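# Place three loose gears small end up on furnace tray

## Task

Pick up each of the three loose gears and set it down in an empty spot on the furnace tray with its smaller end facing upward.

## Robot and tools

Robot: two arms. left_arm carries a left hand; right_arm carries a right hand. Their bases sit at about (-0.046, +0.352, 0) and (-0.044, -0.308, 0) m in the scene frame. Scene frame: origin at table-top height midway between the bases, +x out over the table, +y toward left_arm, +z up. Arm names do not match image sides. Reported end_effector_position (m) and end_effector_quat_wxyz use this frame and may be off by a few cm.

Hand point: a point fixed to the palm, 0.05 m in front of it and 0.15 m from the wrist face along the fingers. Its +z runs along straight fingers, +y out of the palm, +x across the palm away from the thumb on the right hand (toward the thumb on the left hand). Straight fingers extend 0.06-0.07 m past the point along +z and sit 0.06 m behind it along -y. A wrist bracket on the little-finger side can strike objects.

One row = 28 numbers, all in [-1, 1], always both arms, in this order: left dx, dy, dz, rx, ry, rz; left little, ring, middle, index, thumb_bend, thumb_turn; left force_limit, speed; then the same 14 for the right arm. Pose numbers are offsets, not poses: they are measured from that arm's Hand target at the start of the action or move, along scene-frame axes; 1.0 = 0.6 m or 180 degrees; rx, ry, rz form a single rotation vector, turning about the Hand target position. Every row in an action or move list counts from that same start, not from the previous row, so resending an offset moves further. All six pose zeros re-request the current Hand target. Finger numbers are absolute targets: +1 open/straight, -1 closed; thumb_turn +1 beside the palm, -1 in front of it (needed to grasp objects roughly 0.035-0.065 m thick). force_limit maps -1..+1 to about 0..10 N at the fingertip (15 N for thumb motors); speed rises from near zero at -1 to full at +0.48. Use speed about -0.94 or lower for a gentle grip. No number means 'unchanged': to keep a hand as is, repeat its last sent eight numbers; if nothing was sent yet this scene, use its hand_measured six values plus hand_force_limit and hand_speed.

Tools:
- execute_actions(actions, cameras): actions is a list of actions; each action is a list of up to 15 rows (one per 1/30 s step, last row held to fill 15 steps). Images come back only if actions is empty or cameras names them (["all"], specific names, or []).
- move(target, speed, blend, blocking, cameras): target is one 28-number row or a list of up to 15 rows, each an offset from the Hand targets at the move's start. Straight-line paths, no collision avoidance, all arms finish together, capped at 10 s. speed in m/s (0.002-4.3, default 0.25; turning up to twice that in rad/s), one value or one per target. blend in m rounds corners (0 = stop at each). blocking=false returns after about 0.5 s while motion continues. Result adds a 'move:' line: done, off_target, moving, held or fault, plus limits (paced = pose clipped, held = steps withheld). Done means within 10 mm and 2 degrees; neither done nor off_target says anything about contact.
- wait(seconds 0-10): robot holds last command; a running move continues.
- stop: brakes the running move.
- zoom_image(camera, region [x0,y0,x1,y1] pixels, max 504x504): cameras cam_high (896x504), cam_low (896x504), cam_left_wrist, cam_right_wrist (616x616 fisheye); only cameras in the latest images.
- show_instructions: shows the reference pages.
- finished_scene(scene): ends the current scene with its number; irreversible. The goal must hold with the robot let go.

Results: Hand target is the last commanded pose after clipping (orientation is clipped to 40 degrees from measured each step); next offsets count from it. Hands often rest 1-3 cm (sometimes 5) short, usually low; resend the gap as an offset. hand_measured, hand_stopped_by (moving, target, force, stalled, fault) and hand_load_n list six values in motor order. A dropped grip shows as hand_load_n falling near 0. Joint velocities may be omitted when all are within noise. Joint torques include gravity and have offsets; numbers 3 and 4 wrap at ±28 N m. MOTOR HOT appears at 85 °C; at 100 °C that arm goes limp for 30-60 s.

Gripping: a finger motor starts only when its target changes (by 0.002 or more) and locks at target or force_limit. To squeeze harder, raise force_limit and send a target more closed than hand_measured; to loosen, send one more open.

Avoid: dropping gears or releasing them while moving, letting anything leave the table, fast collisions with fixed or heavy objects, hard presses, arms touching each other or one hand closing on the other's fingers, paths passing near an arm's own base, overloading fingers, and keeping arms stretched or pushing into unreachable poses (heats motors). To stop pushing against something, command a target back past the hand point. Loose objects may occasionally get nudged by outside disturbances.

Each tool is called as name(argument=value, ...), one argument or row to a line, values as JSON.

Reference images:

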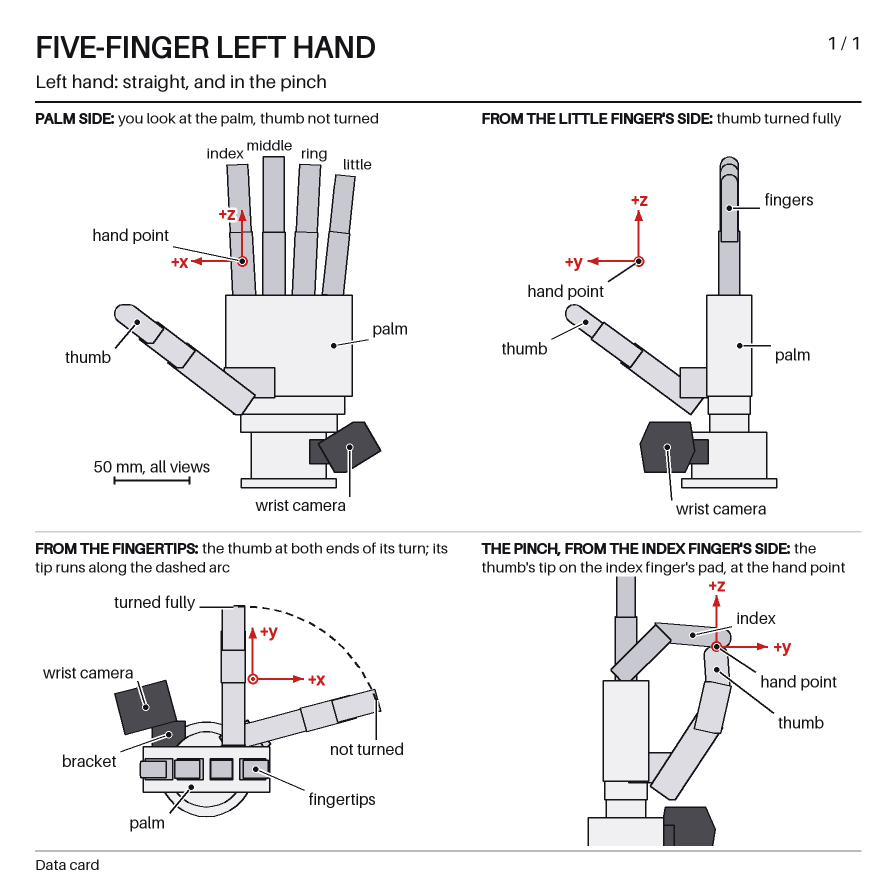

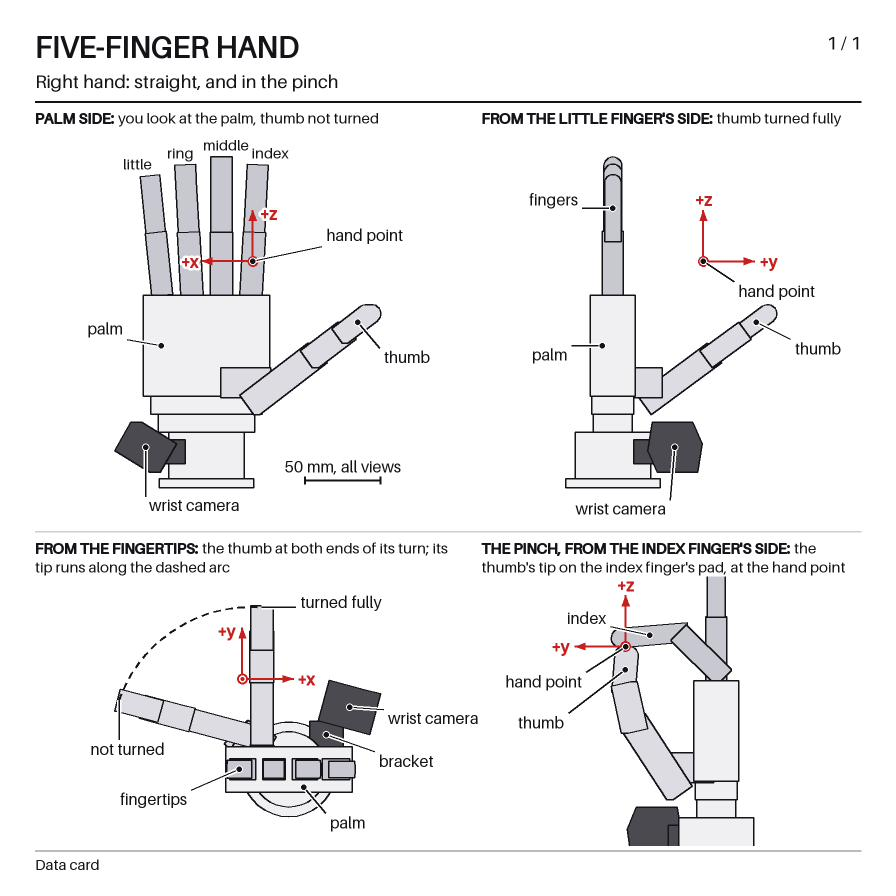

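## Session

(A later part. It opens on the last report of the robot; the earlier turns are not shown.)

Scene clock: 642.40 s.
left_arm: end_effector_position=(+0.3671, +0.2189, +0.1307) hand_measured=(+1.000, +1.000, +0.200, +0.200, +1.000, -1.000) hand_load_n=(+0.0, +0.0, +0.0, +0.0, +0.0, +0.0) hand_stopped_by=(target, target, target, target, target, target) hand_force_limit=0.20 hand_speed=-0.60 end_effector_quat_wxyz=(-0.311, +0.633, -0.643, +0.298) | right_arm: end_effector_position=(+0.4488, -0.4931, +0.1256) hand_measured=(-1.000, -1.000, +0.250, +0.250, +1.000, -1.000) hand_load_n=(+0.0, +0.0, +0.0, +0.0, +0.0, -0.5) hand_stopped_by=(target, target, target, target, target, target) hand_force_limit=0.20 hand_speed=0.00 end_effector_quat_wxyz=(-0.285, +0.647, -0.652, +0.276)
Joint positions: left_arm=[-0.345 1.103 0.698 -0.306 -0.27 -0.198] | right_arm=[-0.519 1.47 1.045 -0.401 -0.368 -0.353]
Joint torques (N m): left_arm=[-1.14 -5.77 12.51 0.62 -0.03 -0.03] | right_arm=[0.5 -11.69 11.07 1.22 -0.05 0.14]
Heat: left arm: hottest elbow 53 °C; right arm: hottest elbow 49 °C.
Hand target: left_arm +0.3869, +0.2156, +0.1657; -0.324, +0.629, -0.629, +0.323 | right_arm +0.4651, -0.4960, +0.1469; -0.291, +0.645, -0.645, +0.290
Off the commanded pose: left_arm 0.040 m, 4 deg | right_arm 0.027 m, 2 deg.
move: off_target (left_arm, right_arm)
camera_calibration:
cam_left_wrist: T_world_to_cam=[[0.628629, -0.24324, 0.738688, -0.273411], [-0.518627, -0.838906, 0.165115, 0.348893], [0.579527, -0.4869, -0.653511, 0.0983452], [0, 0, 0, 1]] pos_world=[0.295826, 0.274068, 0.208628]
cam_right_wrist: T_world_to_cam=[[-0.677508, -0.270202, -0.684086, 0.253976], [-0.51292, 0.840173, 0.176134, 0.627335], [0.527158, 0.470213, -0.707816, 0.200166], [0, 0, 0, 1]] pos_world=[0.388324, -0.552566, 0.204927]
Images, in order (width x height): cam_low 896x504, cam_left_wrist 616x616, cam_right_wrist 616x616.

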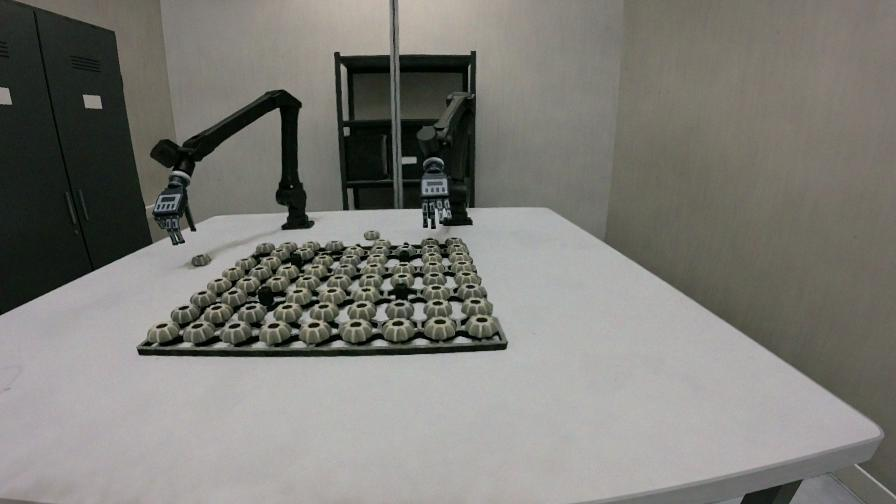

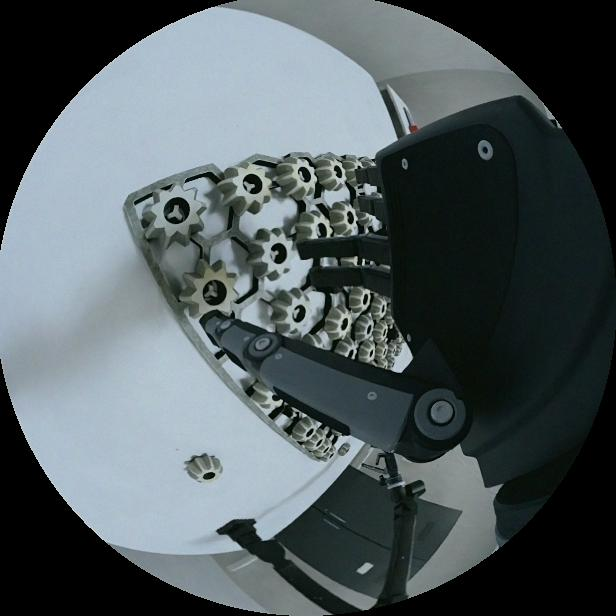

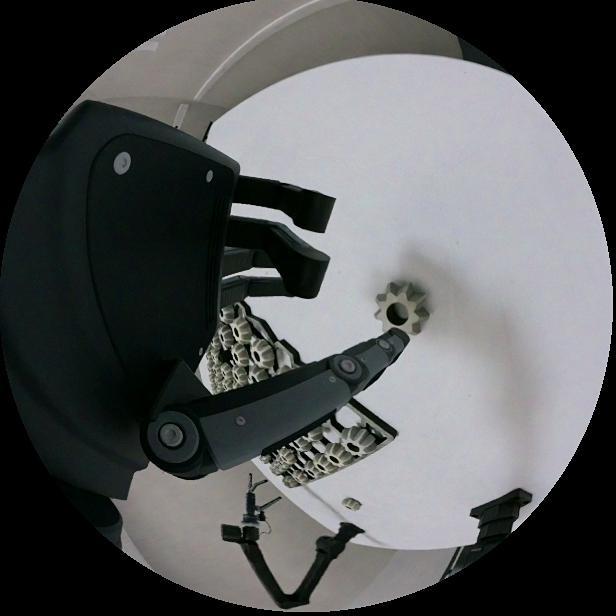

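move(
  target=[-0.328,-0.326,-0.0095, 0,0,-0.2222, -1,-1,0.25,0.25,1,-1,0.2,0, -0.0743,0.03,-0.158,0,-0.02,0,-1,-1,0.25,0.25,1,-1,0.2,0],
  speed=0.12,
  cameras=["all"],
)

zoom_image(
  camera="cam_right_wrist",
  region=[220, 220, 440, 440],
)

Scene clock: 672.30 s.
left_arm: end_effector_position=(+0.1895, +0.0220, +0.1591) hand_measured=(-1.000, -1.000, +0.250, +0.250, +1.000, -1.000) hand_load_n=(+0.0, +0.0, +0.0, +0.0, +0.0, +0.5) hand_stopped_by=(target, target, target, target, target, target) hand_force_limit=0.20 hand_speed=0.00 end_effector_quat_wxyz=(+0.191, -0.384, +0.804, -0.413) | right_arm: end_effector_position=(+0.4241, -0.4758, +0.0599) hand_measured=(-1.000, -1.000, +0.250, +0.250, +1.000, -1.000) hand_load_n=(+0.5, +0.0, +0.0, +0.0, +0.0, +0.0) hand_stopped_by=(target, target, target, target, target, target) hand_force_limit=0.20 hand_speed=0.00 end_effector_quat_wxyz=(-0.310, +0.641, -0.628, +0.314)
Joint positions: left_arm=[-0.96 0.945 0.649 -0.347 -0.211 -0.167] | right_arm=[-0.525 1.466 0.791 -0.05 -0.401 -0.349]
Joint torques (N m): left_arm=[-2.08 -2.9 8.73 1.18 -0.08 0.09] | right_arm=[-1.08 -9.64 5.83 2.3 -0.24 0.14]
Motor temperatures (°C): left_arm=[29 30 55 27 29 30] | right_arm=[32 32 49 27 28 26]
Heat: left arm: hottest elbow 55 °C; right arm: hottest elbow 49 °C.
Hand target: left_arm +0.1900, +0.0200, +0.1600; +0.194, -0.376, +0.806, -0.414 | right_arm +0.4203, -0.4779, +0.0519; -0.311, +0.635, -0.635, +0.310
Off the commanded pose: left_arm 0.002 m, 1 deg | right_arm 0.009 m, 1 deg.
move: done
camera_calibration:
cam_left_wrist: T_world_to_cam=[[0.319007, -0.540144, 0.778768, -0.171817], [-0.934445, -0.316468, 0.163278, 0.15457], [0.158261, -0.779803, -0.605691, 0.202781], [0, 0, 0, 1]] pos_world=[0.167156, 0.11424, 0.23139]
cam_right_wrist: T_world_to_cam=[[-0.601721, -0.298919, -0.740662, 0.15461], [-0.53992, 0.835585, 0.101408, 0.625467], [0.588574, 0.460917, -0.664181, 0.125542], [0, 0, 0, 1]] pos_world=[0.356844, -0.53428, 0.134469]

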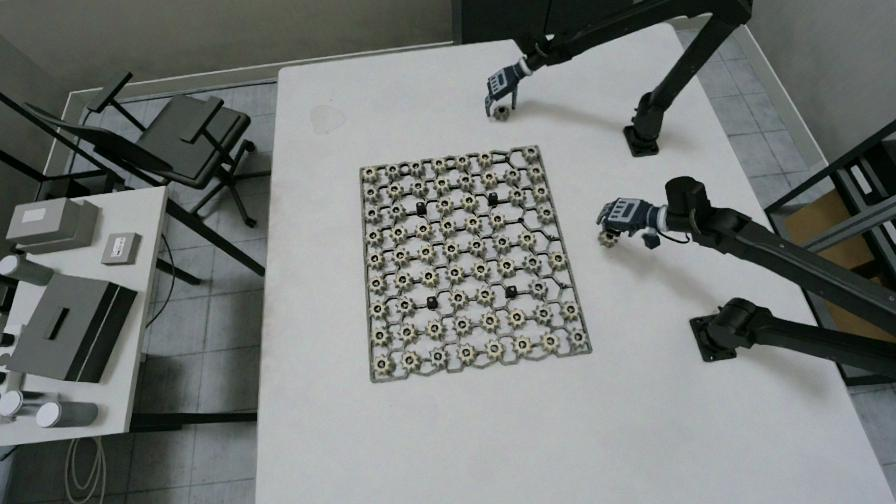

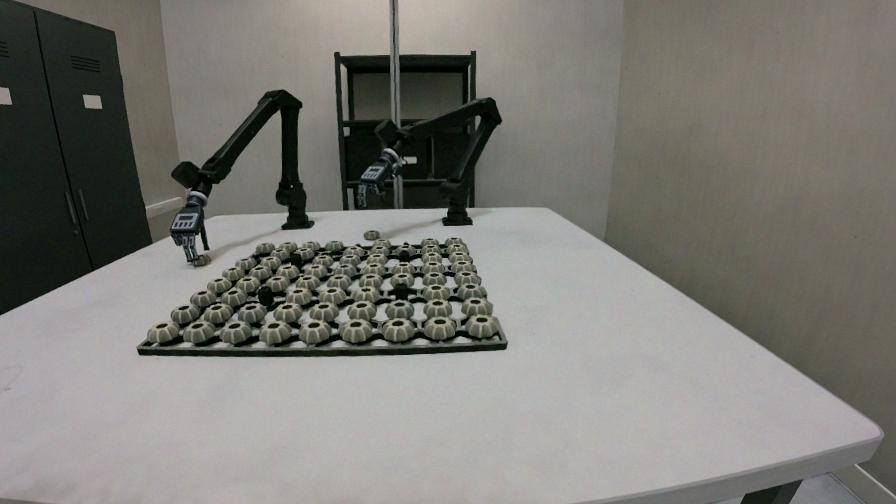

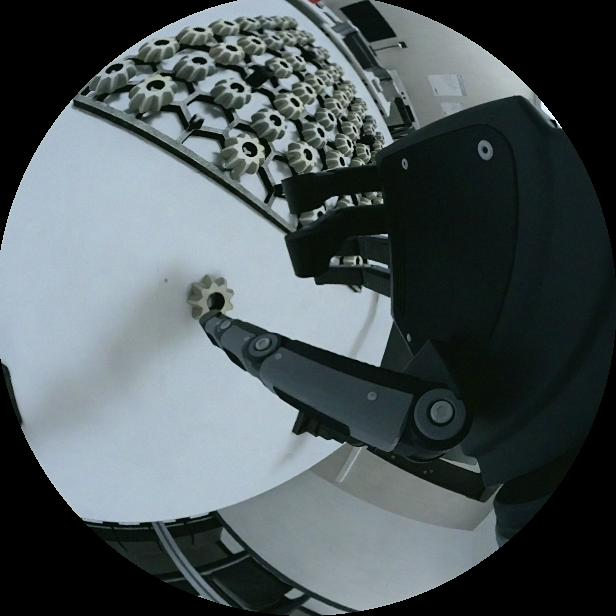

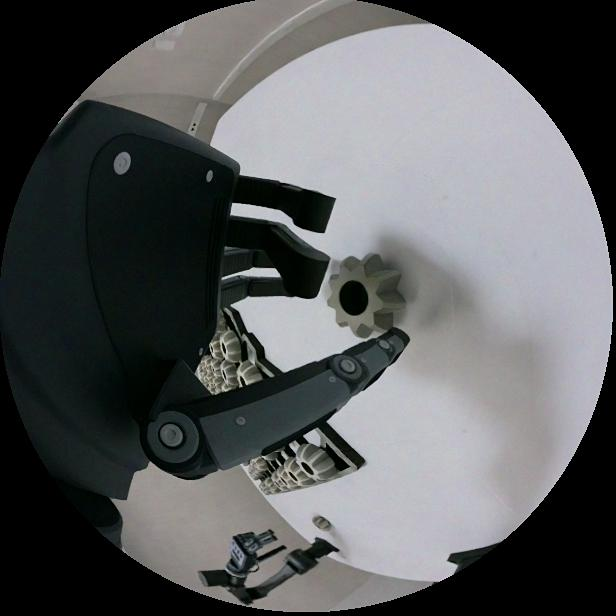

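Scaled by 2.291 from the camera's 616x616 image, which has a finer 880x880 frame.

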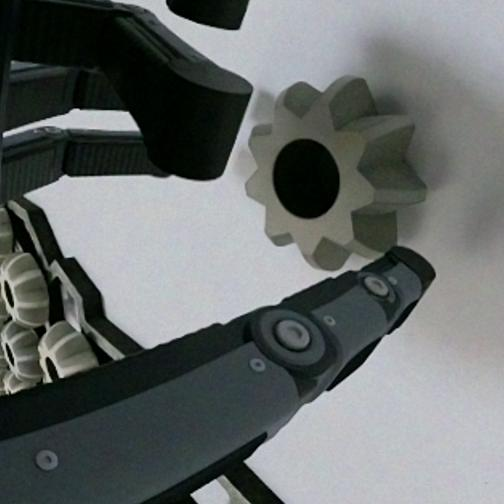

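zoom_image(
  camera="cam_left_wrist",
  region=[180, 260, 250, 330],
)

zoom_image(
  camera="cam_right_wrist",
  region=[310, 245, 410, 345],
)

Scaled by 7.200 from the camera's 616x616 image, which has a finer 880x880 frame.

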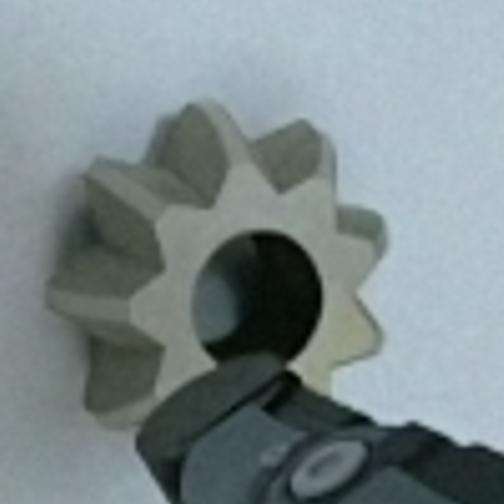

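Scaled by 5.040 from the camera's 616x616 image, which has a finer 880x880 frame.

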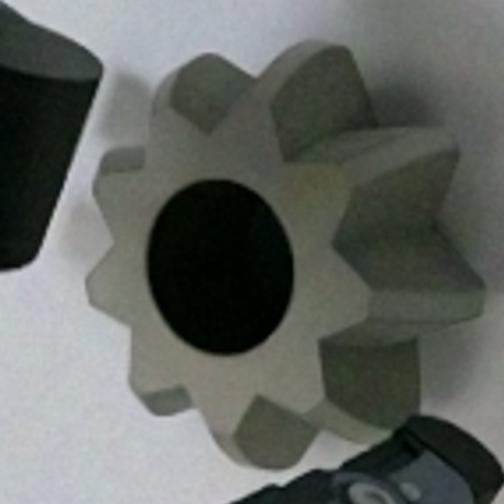

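move(
  target=[-0.0208,-0.02,-0.125, 0,0,0.111, -1,-1,0.25,0.25,1,-1,0.2,0, -0.0055,-0.0118,-0.049,0,0,0,-1,-1,0.25,0.25,1,-1,0.2,0],
  speed=0.06,
  cameras=["cam_left_wrist","cam_right_wrist"],
)

zoom_image(
  camera="cam_right_wrist",
  region=[220, 220, 440, 440],
)

zoom_image(
  camera="cam_left_wrist",
  region=[170, 220, 390, 440],
)

Scene clock: 696.97 s.
left_arm: end_effector_position=(+0.1795, +0.0114, +0.0889) hand_measured=(-1.000, -1.000, +0.250, +0.250, +1.000, -1.000) hand_load_n=(+0.0, +0.0, +0.0, +0.0, +0.0, +0.0) hand_stopped_by=(target, target, target, target, target, target) hand_force_limit=0.20 hand_speed=0.00 end_effector_quat_wxyz=(+0.266, -0.507, +0.731, -0.372) | right_arm: end_effector_position=(+0.4230, -0.4828, +0.0350) hand_measured=(-1.000, -1.000, +0.250, +0.250, +1.000, -1.000) hand_load_n=(+0.0, +0.0, -1.0, +0.0, +0.0, +0.0) hand_stopped_by=(target, target, target, target, target, target) hand_force_limit=0.20 hand_speed=0.00 end_effector_quat_wxyz=(-0.314, +0.636, -0.630, +0.315)
Joint positions: left_arm=[-1.159 1.12 0.58 -0.264 -0.629 -0.533] | right_arm=[-0.544 1.524 0.766 0.037 -0.417 -0.349]
Joint torques (N m): left_arm=[-2.32 -3.43 7.17 1.26 -0.48 -0.19] | right_arm=[-1.14 -9.47 5.26 2.35 -0.2 0.01]
Motor temperatures (°C): left_arm=[29 30 55 27 29 30] | right_arm=[32 32 45 28 28 26]
Heat: left arm: hottest elbow 55 °C; right arm: hottest elbow 45 °C.
Hand target: left_arm +0.1776, +0.0079, +0.0850; +0.263, -0.510, +0.728, -0.374 | right_arm +0.4171, -0.4852, +0.0226; -0.311, +0.635, -0.635, +0.310
Off the commanded pose: left_arm 0.006 m, 1 deg | right_arm 0.014 m, 1 deg.
move: off_target (right_arm)
camera_calibration:
cam_left_wrist: T_world_to_cam=[[0.469152, -0.420057, 0.77682, -0.14786], [-0.781347, -0.607387, 0.143448, 0.130861], [0.411574, -0.674265, -0.613167, 0.107488], [0, 0, 0, 1]] pos_world=[0.127377, 0.0898488, 0.161997]
cam_right_wrist: T_world_to_cam=[[-0.598016, -0.288928, -0.747594, 0.136888], [-0.534554, 0.838781, 0.103432, 0.632496], [0.597183, 0.461484, -0.656052, 0.109212], [0, 0, 0, 1]] pos_world=[0.354746, -0.541374, 0.108565]
Images, in order (width x height): cam_left_wrist 616x616, cam_right_wrist 616x616.

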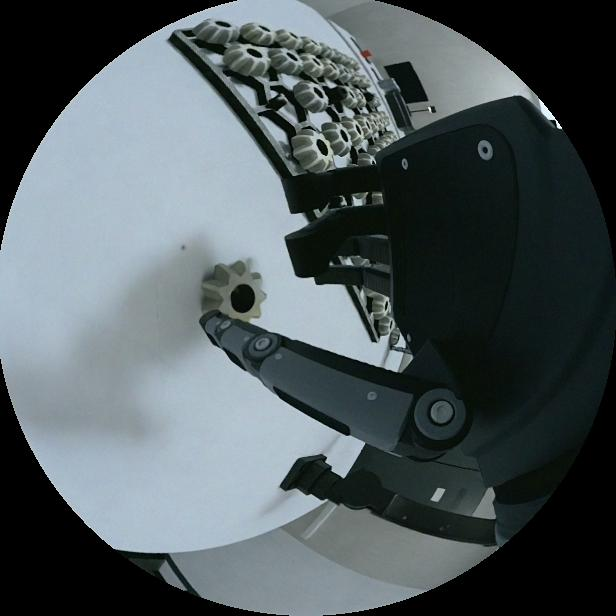

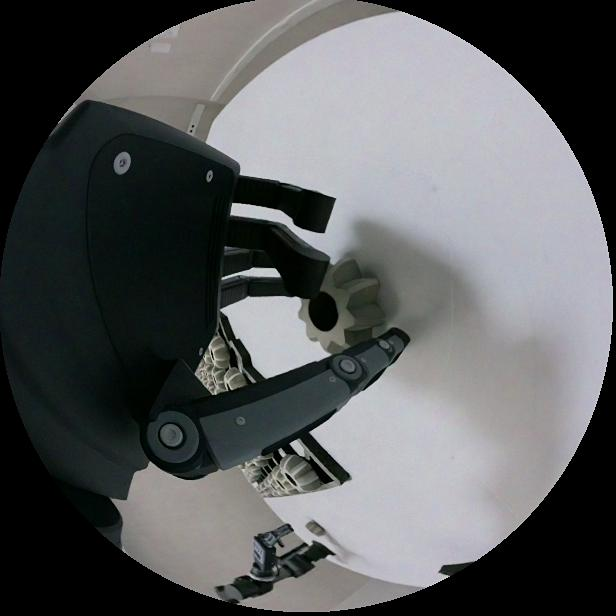

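Scaled by 2.291 from the camera's 616x616 image, which has a finer 880x880 frame.

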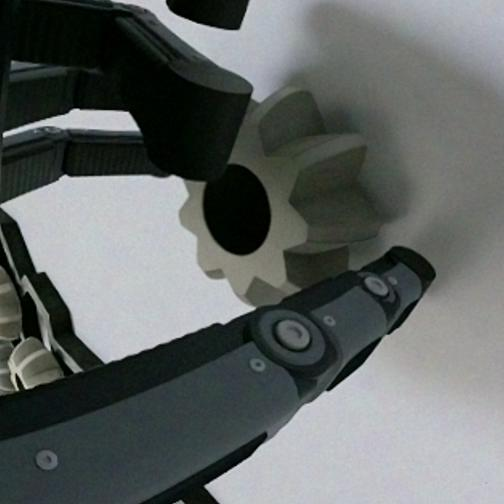

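Scaled by 2.291 from the camera's 616x616 image, which has a finer 880x880 frame.

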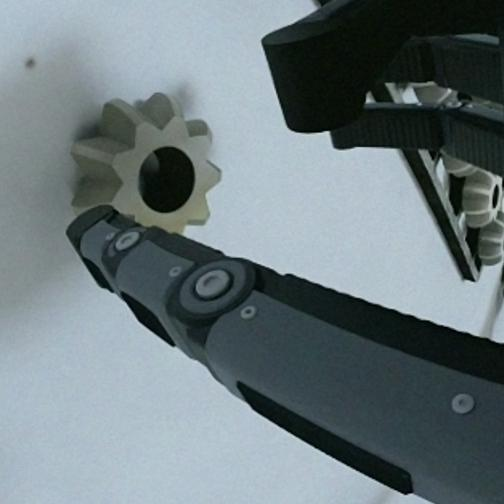

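move(
  target=[0,0,0, 0,0,0, -1,-1,0.25,0.25,1,-1,0.2,0, -0.004,0,-0.009,0,0,0,-1,-1,0.25,0.25,1,-1,0.2,0],
  speed=0.06,
)

move(
  target=[0,0,0, 0,0,0, -1,-1,0.25,0.25,1,-1,0.2,0, 0,0,0,0,0,0,-1,-1,-0.35,-0.35,0.3,-1,0.4,-0.9],
  speed=0.06,
  cameras=["cam_right_wrist"],
)

zoom_image(
  camera="cam_right_wrist",
  region=[220, 220, 440, 440],
)

Scene clock: 702.87 s.
left_arm: end_effector_position=(+0.1795, +0.0113, +0.0889) hand_measured=(-1.000, -1.000, +0.250, +0.250, +1.000, -1.000) hand_load_n=(+0.0, +0.0, +0.0, +0.0, +0.0, +0.0) hand_stopped_by=(target, target, target, target, target, target) hand_force_limit=0.20 hand_speed=0.00 end_effector_quat_wxyz=(+0.266, -0.507, +0.730, -0.372) | right_arm: end_effector_position=(+0.4229, -0.4828, +0.0342) hand_measured=(-1.000, -1.000, +0.250, +0.250, +1.000, -1.000) hand_load_n=(+0.0, +0.0, -1.0, +0.5, +0.0, +0.0) hand_stopped_by=(target, target, target, target, target, target) hand_force_limit=0.20 hand_speed=0.00 end_effector_quat_wxyz=(-0.317, +0.636, -0.627, +0.320)
Joint positions: left_arm=[-1.159 1.12 0.58 -0.264 -0.629 -0.534] | right_arm=[-0.546 1.525 0.757 0.057 -0.422 -0.349]
Joint torques (N m): left_arm=[-2.37 -3.49 7.17 1.26 -0.48 -0.18] | right_arm=[-1.2 -8.94 5.11 2.21 -0.11 -0.01]
Heat: left arm: hottest elbow 54 °C; right arm: hottest elbow 45 °C.
Hand target: left_arm +0.1775, +0.0079, +0.0850; +0.263, -0.510, +0.728, -0.374 | right_arm +0.4148, -0.4852, +0.0173; -0.311, +0.635, -0.635, +0.310
Off the commanded pose: left_arm 0.006 m, 1 deg | right_arm 0.019 m, 2 deg.
move: off_target (right_arm)

Scene clock: 704.10 s.
left_arm: end_effector_position=(+0.1795, +0.0113, +0.0889) hand_measured=(-1.000, -1.000, +0.250, +0.250, +1.000, -1.000) hand_load_n=(+0.0, +0.0, +0.0, +0.0, +0.0, +0.0) hand_stopped_by=(target, target, target, target, target, target) hand_force_limit=0.20 hand_speed=0.00 end_effector_quat_wxyz=(+0.266, -0.507, +0.730, -0.372) | right_arm: end_effector_position=(+0.4234, -0.4839, +0.0322) hand_measured=(-1.000, -1.000, -0.016, -0.008, +0.876, -1.000) hand_load_n=(+0.0, +0.0, +8.5, +5.0, +14.0, +0.5) hand_stopped_by=(target, target, force, force, force, target) hand_force_limit=0.40 hand_speed=-0.90 end_effector_quat_wxyz=(-0.317, +0.635, -0.627, +0.320)
Joint positions: left_arm=[-1.159 1.12 0.58 -0.264 -0.629 -0.534] | right_arm=[-0.547 1.531 0.757 0.064 -0.422 -0.349]
Joint torques (N m): left_arm=[-2.32 -3.37 7.19 1.26 -0.48 -0.19] | right_arm=[-1.03 -9.35 5.11 1.96 -0.1 -0.01]
Heat: left arm: hottest elbow 53 °C; right arm: hottest elbow 45 °C.
Hand target: left_arm +0.1775, +0.0079, +0.0850; +0.263, -0.510, +0.728, -0.374 | right_arm +0.4148, -0.4851, +0.0172; -0.311, +0.635, -0.635, +0.310
Off the commanded pose: left_arm 0.006 m, 1 deg | right_arm 0.017 m, 2 deg.
move: off_target (right_arm)
camera_calibration:
cam_right_wrist: T_world_to_cam=[[-0.588872, -0.291548, -0.75381, 0.129777], [-0.536302, 0.838711, 0.0945711, 0.634852], [0.604657, 0.45996, -0.650251, 0.103605], [0, 0, 0, 1]] pos_world=[0.354249, -0.542275, 0.105159]
Images, in order (width x height): cam_right_wrist 616x616.

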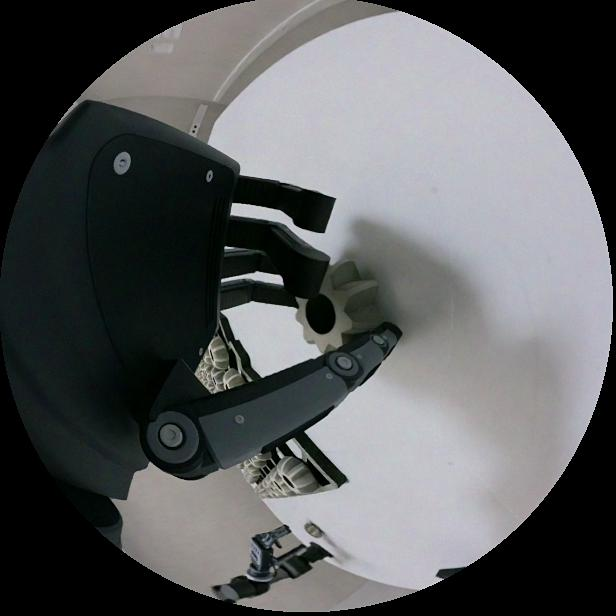

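Scaled by 2.291 from the camera's 616x616 image, which has a finer 880x880 frame.

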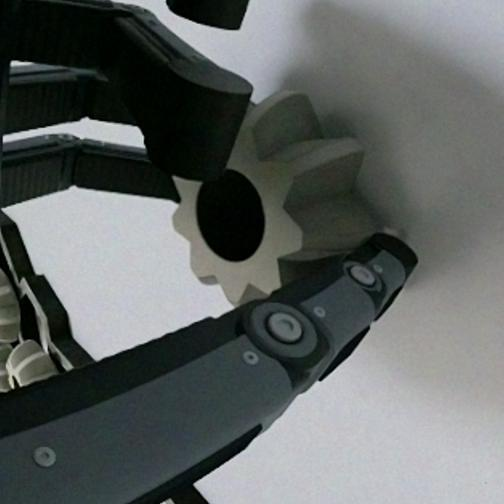

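move(
  target=[0,0,0, 0,0,0, -1,-1,0.25,0.25,1,-1,0.2,0, 0.035,0,0.09,0,0,0,-1,-1,-0.35,-0.35,0.3,-1,0.4,-0.9],
  speed=0.06,
  cameras=["cam_right_wrist"],
)

zoom_image(
  camera="cam_right_wrist",
  region=[220, 220, 440, 440],
)

Scene clock: 709.17 s.
left_arm: end_effector_position=(+0.1795, +0.0113, +0.0889) hand_measured=(-1.000, -1.000, +0.250, +0.250, +1.000, -1.000) hand_load_n=(+0.0, +0.0, +0.0, +0.0, +0.0, +0.0) hand_stopped_by=(target, target, target, target, target, target) hand_force_limit=0.20 hand_speed=0.00 end_effector_quat_wxyz=(+0.266, -0.507, +0.730, -0.372) | right_arm: end_effector_position=(+0.4063, -0.4747, +0.0357) hand_measured=(-1.000, -1.000, -0.016, -0.008, +0.876, -1.000) hand_load_n=(+0.0, +0.0, +8.5, +5.5, +14.0, +0.5) hand_stopped_by=(target, target, force, force, force, target) hand_force_limit=0.40 hand_speed=-0.90 end_effector_quat_wxyz=(-0.298, +0.640, -0.651, +0.278)
Joint positions: left_arm=[-1.159 1.12 0.58 -0.264 -0.629 -0.534] | right_arm=[-0.542 1.497 0.782 -0.096 -0.403 -0.349]
Joint torques (N m): left_arm=[-2.32 -3.49 7.19 1.25 -0.48 -0.19] | right_arm=[0.44 -12.22 11.02 1.51 -0.15 0.17]
Heat: left arm: hottest elbow 53 °C; right arm: hottest elbow 44 °C.
Hand target: left_arm +0.1775, +0.0079, +0.0850; +0.263, -0.510, +0.728, -0.374 | right_arm +0.4357, -0.4852, +0.0712; -0.311, +0.635, -0.635, +0.310
Off the commanded pose: left_arm 0.006 m, 1 deg | right_arm 0.047 m, 4 deg.
move: off_target (right_arm)
camera_calibration:
cam_right_wrist: T_world_to_cam=[[-0.660015, -0.256959, -0.70594, 0.168605], [-0.516312, 0.837743, 0.177789, 0.606149], [0.545712, 0.481829, -0.685594, 0.147542], [0, 0, 0, 1]] pos_world=[0.343729, -0.535562, 0.112413]
Images, in order (width x height): cam_right_wrist 616x616.

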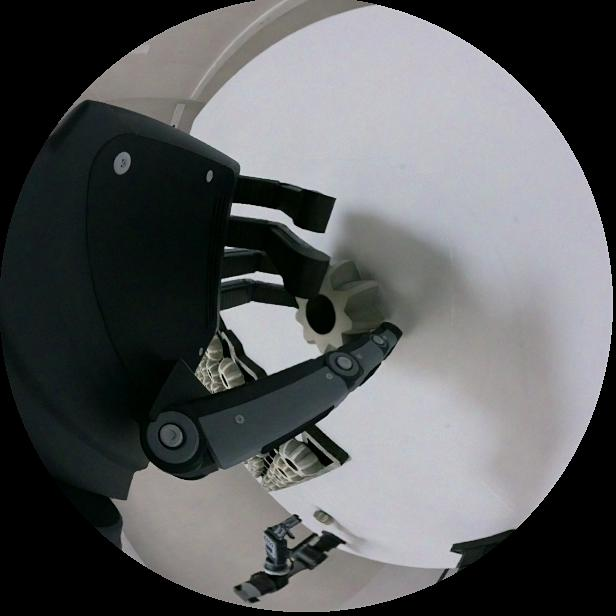

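Scaled by 2.291 from the camera's 616x616 image, which has a finer 880x880 frame.

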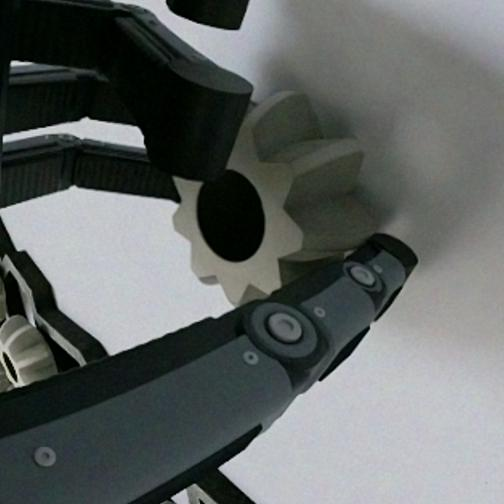

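move(
  target=[-0.01,-0.014,-0.0567, 0,0,0, -1,-1,0.25,0.25,1,-1,0.2,0, 0.04,0,0.15,0,0,0,-1,-1,-0.35,-0.35,0.3,-1,0.4,-0.9],
  speed=0.06,
  cameras=["cam_left_wrist","cam_right_wrist"],
)

zoom_image(
  camera="cam_left_wrist",
  region=[200, 220, 340, 360],
)

Scene clock: 724.07 s.
left_arm: end_effector_position=(+0.1738, +0.0020, +0.0554) hand_measured=(-1.000, -1.000, +0.250, +0.250, +1.000, -1.000) hand_load_n=(+0.0, +0.0, +0.0, +0.0, +0.0, +0.0) hand_stopped_by=(target, target, target, target, target, target) hand_force_limit=0.20 hand_speed=0.00 end_effector_quat_wxyz=(+0.266, -0.507, +0.730, -0.372) | right_arm: end_effector_position=(+0.4341, -0.4782, +0.1200) hand_measured=(-1.000, -1.000, -0.016, -0.008, +0.876, -1.000) hand_load_n=(+0.0, +0.0, +8.5, +5.0, +14.0, +1.0) hand_stopped_by=(target, target, force, force, force, target) hand_force_limit=0.40 hand_speed=-0.90 end_effector_quat_wxyz=(-0.297, +0.642, -0.650, +0.278)
Joint positions: left_arm=[-1.189 1.215 0.544 -0.147 -0.649 -0.56] | right_arm=[-0.515 1.422 0.968 -0.352 -0.384 -0.333]
Joint torques (N m): left_arm=[-2.32 -4.01 6.56 1.24 -0.5 -0.19] | right_arm=[0.44 -12.34 12.48 1.52 -0.14 0.2]
Heat: left arm: hottest elbow 51 °C; right arm: hottest elbow 47 °C.
Hand target: left_arm +0.1714, -0.0006, +0.0510; +0.263, -0.510, +0.728, -0.374 | right_arm +0.4598, -0.4852, +0.1612; -0.311, +0.635, -0.635, +0.310
Off the commanded pose: left_arm 0.006 m, 1 deg | right_arm 0.049 m, 4 deg.
move: off_target (right_arm)
camera_calibration:
cam_left_wrist: T_world_to_cam=[[0.469052, -0.418707, 0.777609, -0.123067], [-0.781366, -0.607137, 0.144402, 0.125514], [0.411653, -0.675329, -0.611942, 0.0828846], [0, 0, 0, 1]] pos_world=[0.121677, 0.0806499, 0.128294]
cam_right_wrist: T_world_to_cam=[[-0.661853, -0.260059, -0.703079, 0.244587], [-0.517543, 0.837024, 0.177593, 0.608608], [0.54231, 0.481414, -0.688579, 0.193493], [0, 0, 0, 1]] pos_world=[0.371928, -0.538963, 0.197115]
Images, in order (width x height): cam_left_wrist 616x616, cam_right_wrist 616x616.

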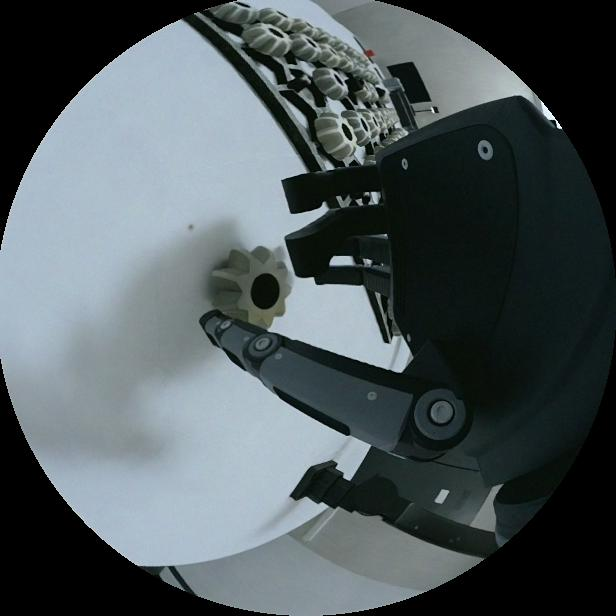

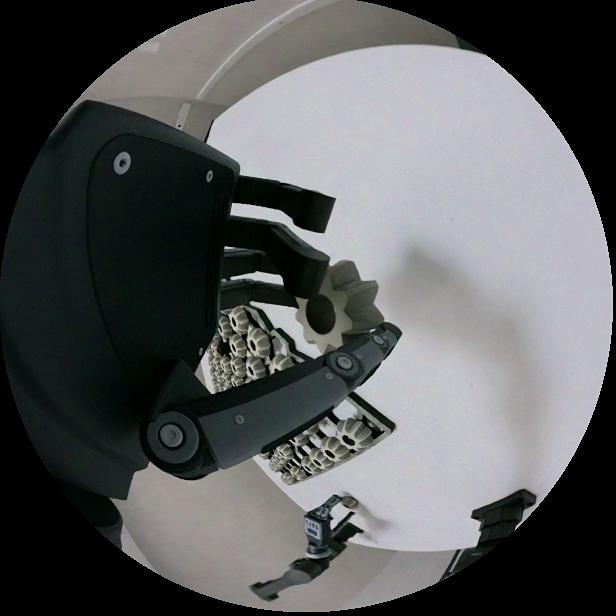

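Scaled by 3.600 from the camera's 616x616 image, which has a finer 880x880 frame.

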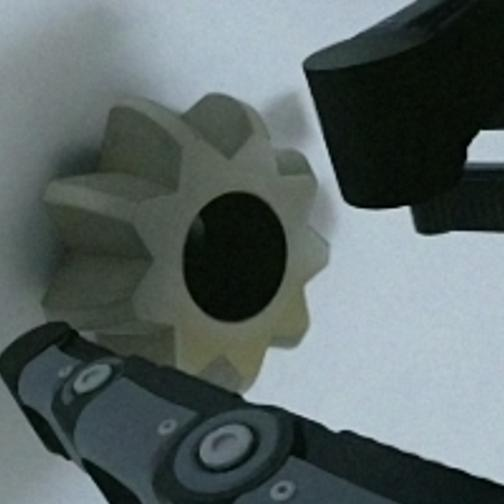

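move(
  target=[0.002,0.0027,-0.02, 0.0024,0.0137,0.0556, -1,-1,0.25,0.25,1,-1,0.2,0, 0,0,0,0,0,0,-1,-1,-0.35,-0.35,0.3,-1,0.4,-0.9],
  speed=0.06,
  cameras=["cam_left_wrist"],
)

zoom_image(
  camera="cam_left_wrist",
  region=[200, 220, 340, 360],
)

Scene clock: 743.27 s.
left_arm: end_effector_position=(+0.1719, +0.0150, +0.0361) hand_measured=(-1.000, -1.000, +0.250, +0.250, +1.000, -1.000) hand_load_n=(+0.0, +0.0, -0.5, +0.0, +0.0, +0.0) hand_stopped_by=(target, target, target, target, target, target) hand_force_limit=0.20 hand_speed=0.00 end_effector_quat_wxyz=(+0.285, -0.577, +0.688, -0.336) | right_arm: end_effector_position=(+0.4341, -0.4782, +0.1200) hand_measured=(-1.000, -1.000, -0.016, -0.008, +0.876, -1.000) hand_load_n=(+0.0, +0.0, +8.5, +5.5, +14.0, +0.5) hand_stopped_by=(target, target, force, force, force, target) hand_force_limit=0.40 hand_speed=-0.90 end_effector_quat_wxyz=(-0.297, +0.642, -0.650, +0.278)
Joint positions: left_arm=[-1.217 1.275 0.569 -0.286 -0.751 -0.801] | right_arm=[-0.515 1.422 0.968 -0.352 -0.384 -0.333]
Joint torques (N m): left_arm=[-2.32 -3.43 9.25 0.01 -0.3 -0.17] | right_arm=[0.38 -12.28 12.48 1.52 -0.14 0.19]
Motor temperatures (°C): left_arm=[29 29 52 27 29 30] | right_arm=[32 33 52 28 28 26]
Heat: left arm: hottest elbow 52 °C; right arm: hottest elbow 52 °C.
Hand target: left_arm +0.1728, +0.0012, +0.0390; +0.281, -0.579, +0.688, -0.336 | right_arm +0.4598, -0.4852, +0.1612; -0.311, +0.635, -0.635, +0.310
Off the commanded pose: left_arm 0.014 m, 1 deg | right_arm 0.049 m, 4 deg.
move: off_target (left_arm, right_arm)
camera_calibration:
cam_left_wrist: T_world_to_cam=[[0.565285, -0.329496, 0.756231, -0.1188], [-0.654607, -0.737021, 0.168194, 0.113959], [0.501939, -0.590112, -0.632318, 0.0645177], [0, 0, 0, 1]] pos_world=[0.10937, 0.0829184, 0.111469]
Images, in order (width x height): cam_left_wrist 616x616.

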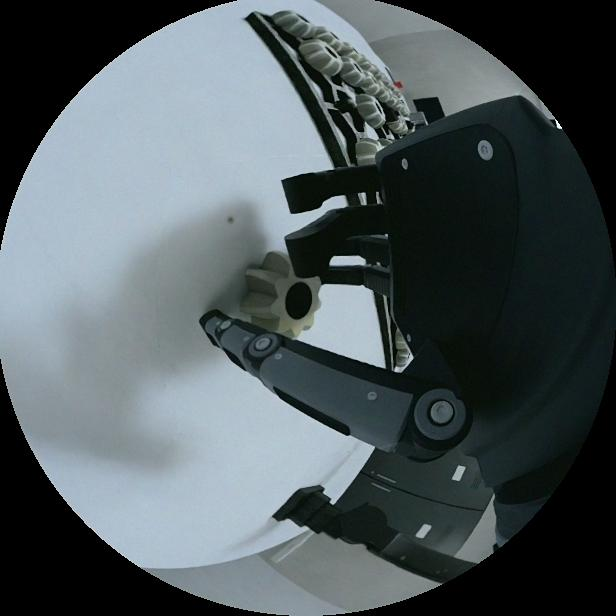

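Scaled by 3.600 from the camera's 616x616 image, which has a finer 880x880 frame.

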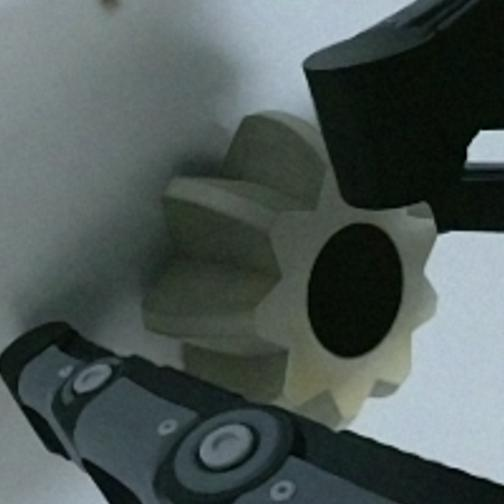

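move(
  target=[0.01,-0.02,0.02, 0,0,0, -1,-1,0.25,0.25,1,-1,0.2,0, 0,0,0,0,0,0,-1,-1,-0.35,-0.35,0.3,-1,0.4,-0.9],
  speed=0.06,
  cameras=["cam_left_wrist"],
)

zoom_image(
  camera="cam_left_wrist",
  region=[200, 220, 340, 360],
)

Scene clock: 750.73 s.
left_arm: end_effector_position=(+0.1727, +0.0110, +0.0369) hand_measured=(-1.000, -1.000, +0.250, +0.250, +1.000, -1.000) hand_load_n=(+0.0, +0.0, +0.0, +0.0, +0.0, +0.0) hand_stopped_by=(target, target, target, target, target, target) hand_force_limit=0.20 hand_speed=0.00 end_effector_quat_wxyz=(+0.288, -0.575, +0.694, -0.323) | right_arm: end_effector_position=(+0.4341, -0.4782, +0.1200) hand_measured=(-1.000, -1.000, -0.016, -0.008, +0.876, -1.000) hand_load_n=(+0.0, +0.0, +8.5, +5.5, +14.0, +1.0) hand_stopped_by=(target, target, force, force, force, target) hand_force_limit=0.40 hand_speed=-0.90 end_effector_quat_wxyz=(-0.297, +0.642, -0.650, +0.278)
Joint positions: left_arm=[-1.217 1.294 0.601 -0.328 -0.747 -0.801] | right_arm=[-0.515 1.422 0.968 -0.352 -0.384 -0.333]
Joint torques (N m): left_arm=[-1.9 -4.48 10.43 0.17 -0.38 -0.12] | right_arm=[0.44 -12.28 12.48 1.52 -0.14 0.2]
Heat: left arm: hottest elbow 51 °C; right arm: hottest elbow 54 °C.
Hand target: left_arm +0.1788, -0.0109, +0.0511; +0.281, -0.579, +0.688, -0.336 | right_arm +0.4598, -0.4852, +0.1612; -0.311, +0.635, -0.635, +0.310
Off the commanded pose: left_arm 0.027 m, 2 deg | right_arm 0.049 m, 4 deg.
move: off_target (left_arm, right_arm)
camera_calibration:
cam_left_wrist: T_world_to_cam=[[0.574872, -0.349662, 0.739769, -0.122065], [-0.653552, -0.740206, 0.158005, 0.111568], [0.492333, -0.57431, -0.654046, 0.0646017], [0, 0, 0, 1]] pos_world=[0.111281, 0.0770034, 0.114924]
Images, in order (width x height): cam_left_wrist 616x616.

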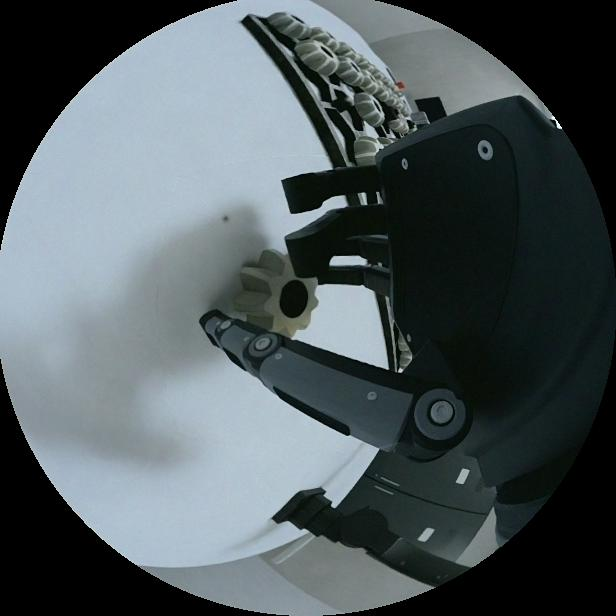

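Scaled by 3.600 from the camera's 616x616 image, which has a finer 880x880 frame.

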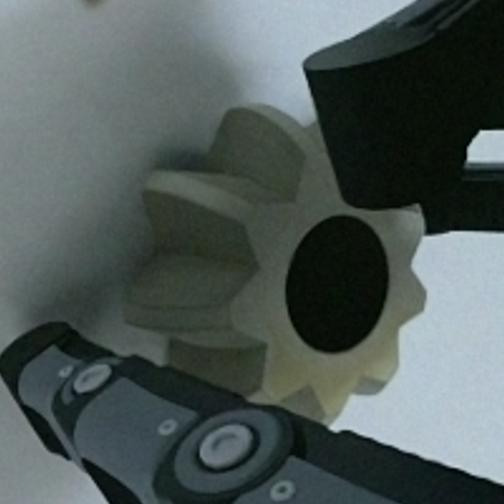

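move(
  target=[0.007,-0.025,0.012, 0,0,0, -1,-1,0.25,0.25,1,-1,0.2,0, 0,0,0,0,0,0,-1,-1,-0.35,-0.35,0.3,-1,0.4,-0.9],
  speed=0.06,
  cameras=["cam_left_wrist"],
)

zoom_image(
  camera="cam_left_wrist",
  region=[200, 220, 340, 360],
)

Scene clock: 758.60 s.
left_arm: end_effector_position=(+0.1781, -0.0034, +0.0441) hand_measured=(-1.000, -1.000, +0.250, +0.250, +1.000, -1.000) hand_load_n=(+0.0, +0.0, +0.0, +0.0, +0.0, +0.0) hand_stopped_by=(target, target, target, target, target, target) hand_force_limit=0.20 hand_speed=0.00 end_effector_quat_wxyz=(+0.288, -0.575, +0.695, -0.322) | right_arm: end_effector_position=(+0.4341, -0.4782, +0.1200) hand_measured=(-1.000, -1.000, -0.016, -0.008, +0.876, -1.000) hand_load_n=(+0.0, +0.0, +8.5, +5.0, +14.5, +1.0) hand_stopped_by=(target, target, force, force, force, target) hand_force_limit=0.40 hand_speed=-0.90 end_effector_quat_wxyz=(-0.297, +0.642, -0.650, +0.278)
Joint positions: left_arm=[-1.217 1.322 0.651 -0.353 -0.747 -0.801] | right_arm=[-0.515 1.422 0.968 -0.352 -0.384 -0.333]
Joint torques (N m): left_arm=[-2.26 -4.95 10.5 0.17 -0.47 -0.16] | right_arm=[0.44 -12.34 12.48 1.54 -0.14 0.2]
Motor temperatures (°C): left_arm=[29 29 53 27 29 30] | right_arm=[32 33 55 28 28 26]
Heat: left arm: hottest elbow 53 °C; right arm: hottest elbow 55 °C.
Hand target: left_arm +0.1830, -0.0258, +0.0582; +0.281, -0.579, +0.688, -0.336 | right_arm +0.4598, -0.4852, +0.1612; -0.311, +0.635, -0.635, +0.310
Off the commanded pose: left_arm 0.027 m, 2 deg | right_arm 0.049 m, 4 deg.
move: off_target (left_arm, right_arm)
camera_calibration:
cam_left_wrist: T_world_to_cam=[[0.575609, -0.351499, 0.738325, -0.13557], [-0.653423, -0.740565, 0.156852, 0.103407], [0.491644, -0.572724, -0.655953, 0.0586226], [0, 0, 0, 1]] pos_world=[0.116782, 0.0625017, 0.122328]
Images, in order (width x height): cam_left_wrist 616x616.

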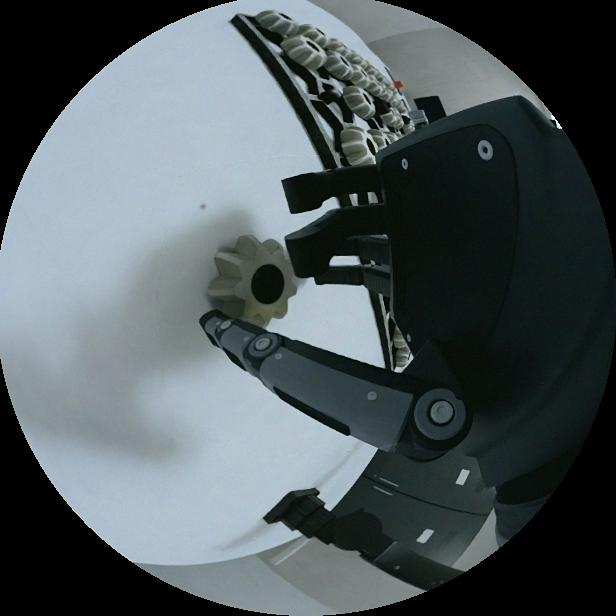

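Scaled by 3.600 from the camera's 616x616 image, which has a finer 880x880 frame.

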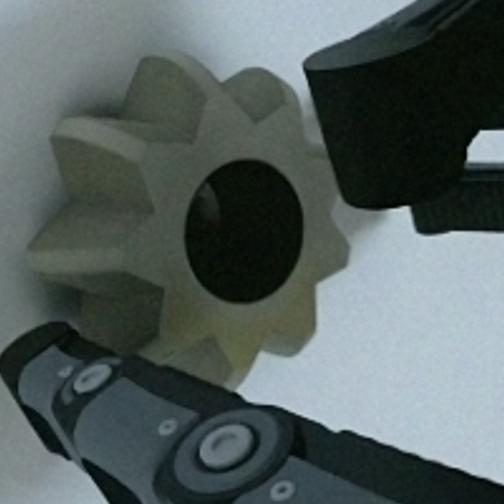

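zoom_image(
  camera="cam_left_wrist",
  region=[205, 230, 305, 330],
)

Scaled by 5.040 from the camera's 616x616 image, which has a finer 880x880 frame.

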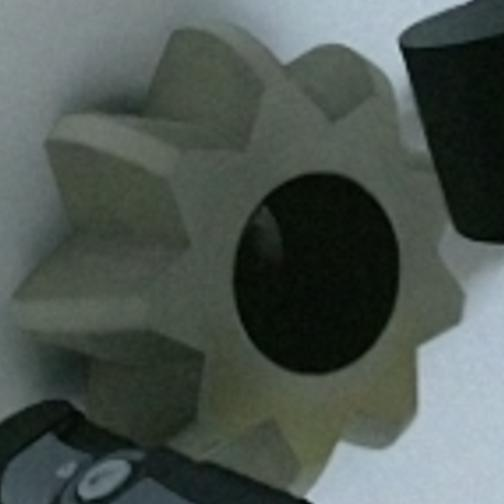

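move(
  target=[-0.005,0.012,-0.022, 0,0,0, -1,-1,0.25,0.25,1,-1,0.2,0, 0,0,0,0,0,0,-1,-1,-0.35,-0.35,0.3,-1,0.4,-0.9],
  speed=0.06,
  cameras=["cam_left_wrist"],
)

zoom_image(
  camera="cam_left_wrist",
  region=[200, 220, 340, 360],
)

Scene clock: 767.30 s.
left_arm: end_effector_position=(+0.1795, -0.0075, +0.0427) hand_measured=(-1.000, -1.000, +0.250, +0.250, +1.000, -1.000) hand_load_n=(+0.0, +0.0, +0.0, +0.0, +0.0, +0.0) hand_stopped_by=(target, target, target, target, target, target) hand_force_limit=0.20 hand_speed=0.00 end_effector_quat_wxyz=(+0.286, -0.576, +0.692, -0.327) | right_arm: end_effector_position=(+0.4341, -0.4782, +0.1200) hand_measured=(-1.000, -1.000, -0.016, -0.008, +0.876, -1.000) hand_load_n=(+0.0, +0.0, +8.5, +5.5, +14.0, +1.0) hand_stopped_by=(target, target, force, force, force, target) hand_force_limit=0.40 hand_speed=-0.90 end_effector_quat_wxyz=(-0.297, +0.642, -0.650, +0.278)
Joint positions: left_arm=[-1.217 1.333 0.651 -0.331 -0.747 -0.802] | right_arm=[-0.515 1.422 0.968 -0.352 -0.384 -0.333]
Joint torques (N m): left_arm=[-2.32 -5.13 7.77 0.95 -0.49 -0.17] | right_arm=[0.44 -12.34 12.48 1.54 -0.13 0.2]
Motor temperatures (°C): left_arm=[29 29 54 27 29 30] | right_arm=[32 33 56 28 28 26]
Heat: left arm: hottest elbow 54 °C; right arm: hottest elbow 56 °C.
Hand target: left_arm +0.1798, -0.0186, +0.0448; +0.281, -0.579, +0.688, -0.336 | right_arm +0.4598, -0.4852, +0.1612; -0.311, +0.635, -0.635, +0.310
Off the commanded pose: left_arm 0.011 m, 1 deg | right_arm 0.049 m, 4 deg.
move: off_target (left_arm, right_arm)
camera_calibration:
cam_left_wrist: T_world_to_cam=[[0.572566, -0.342795, 0.744755, -0.136441], [-0.65398, -0.738804, 0.162723, 0.101258], [0.494447, -0.580225, -0.647195, 0.0537229], [0, 0, 0, 1]] pos_world=[0.117779, 0.0592098, 0.119908]
Images, in order (width x height): cam_left_wrist 616x616.

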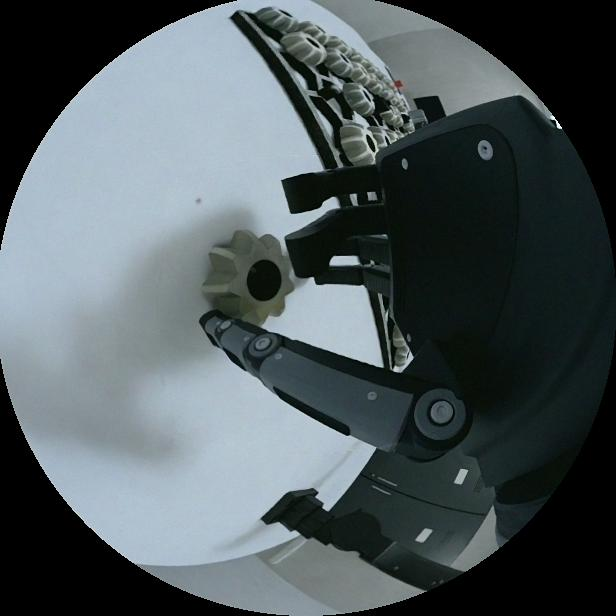

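Scaled by 3.600 from the camera's 616x616 image, which has a finer 880x880 frame.

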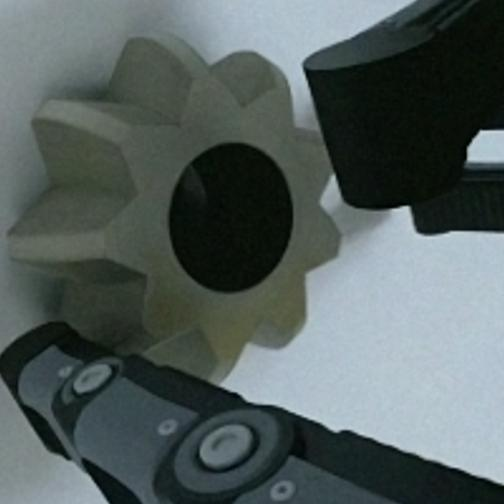

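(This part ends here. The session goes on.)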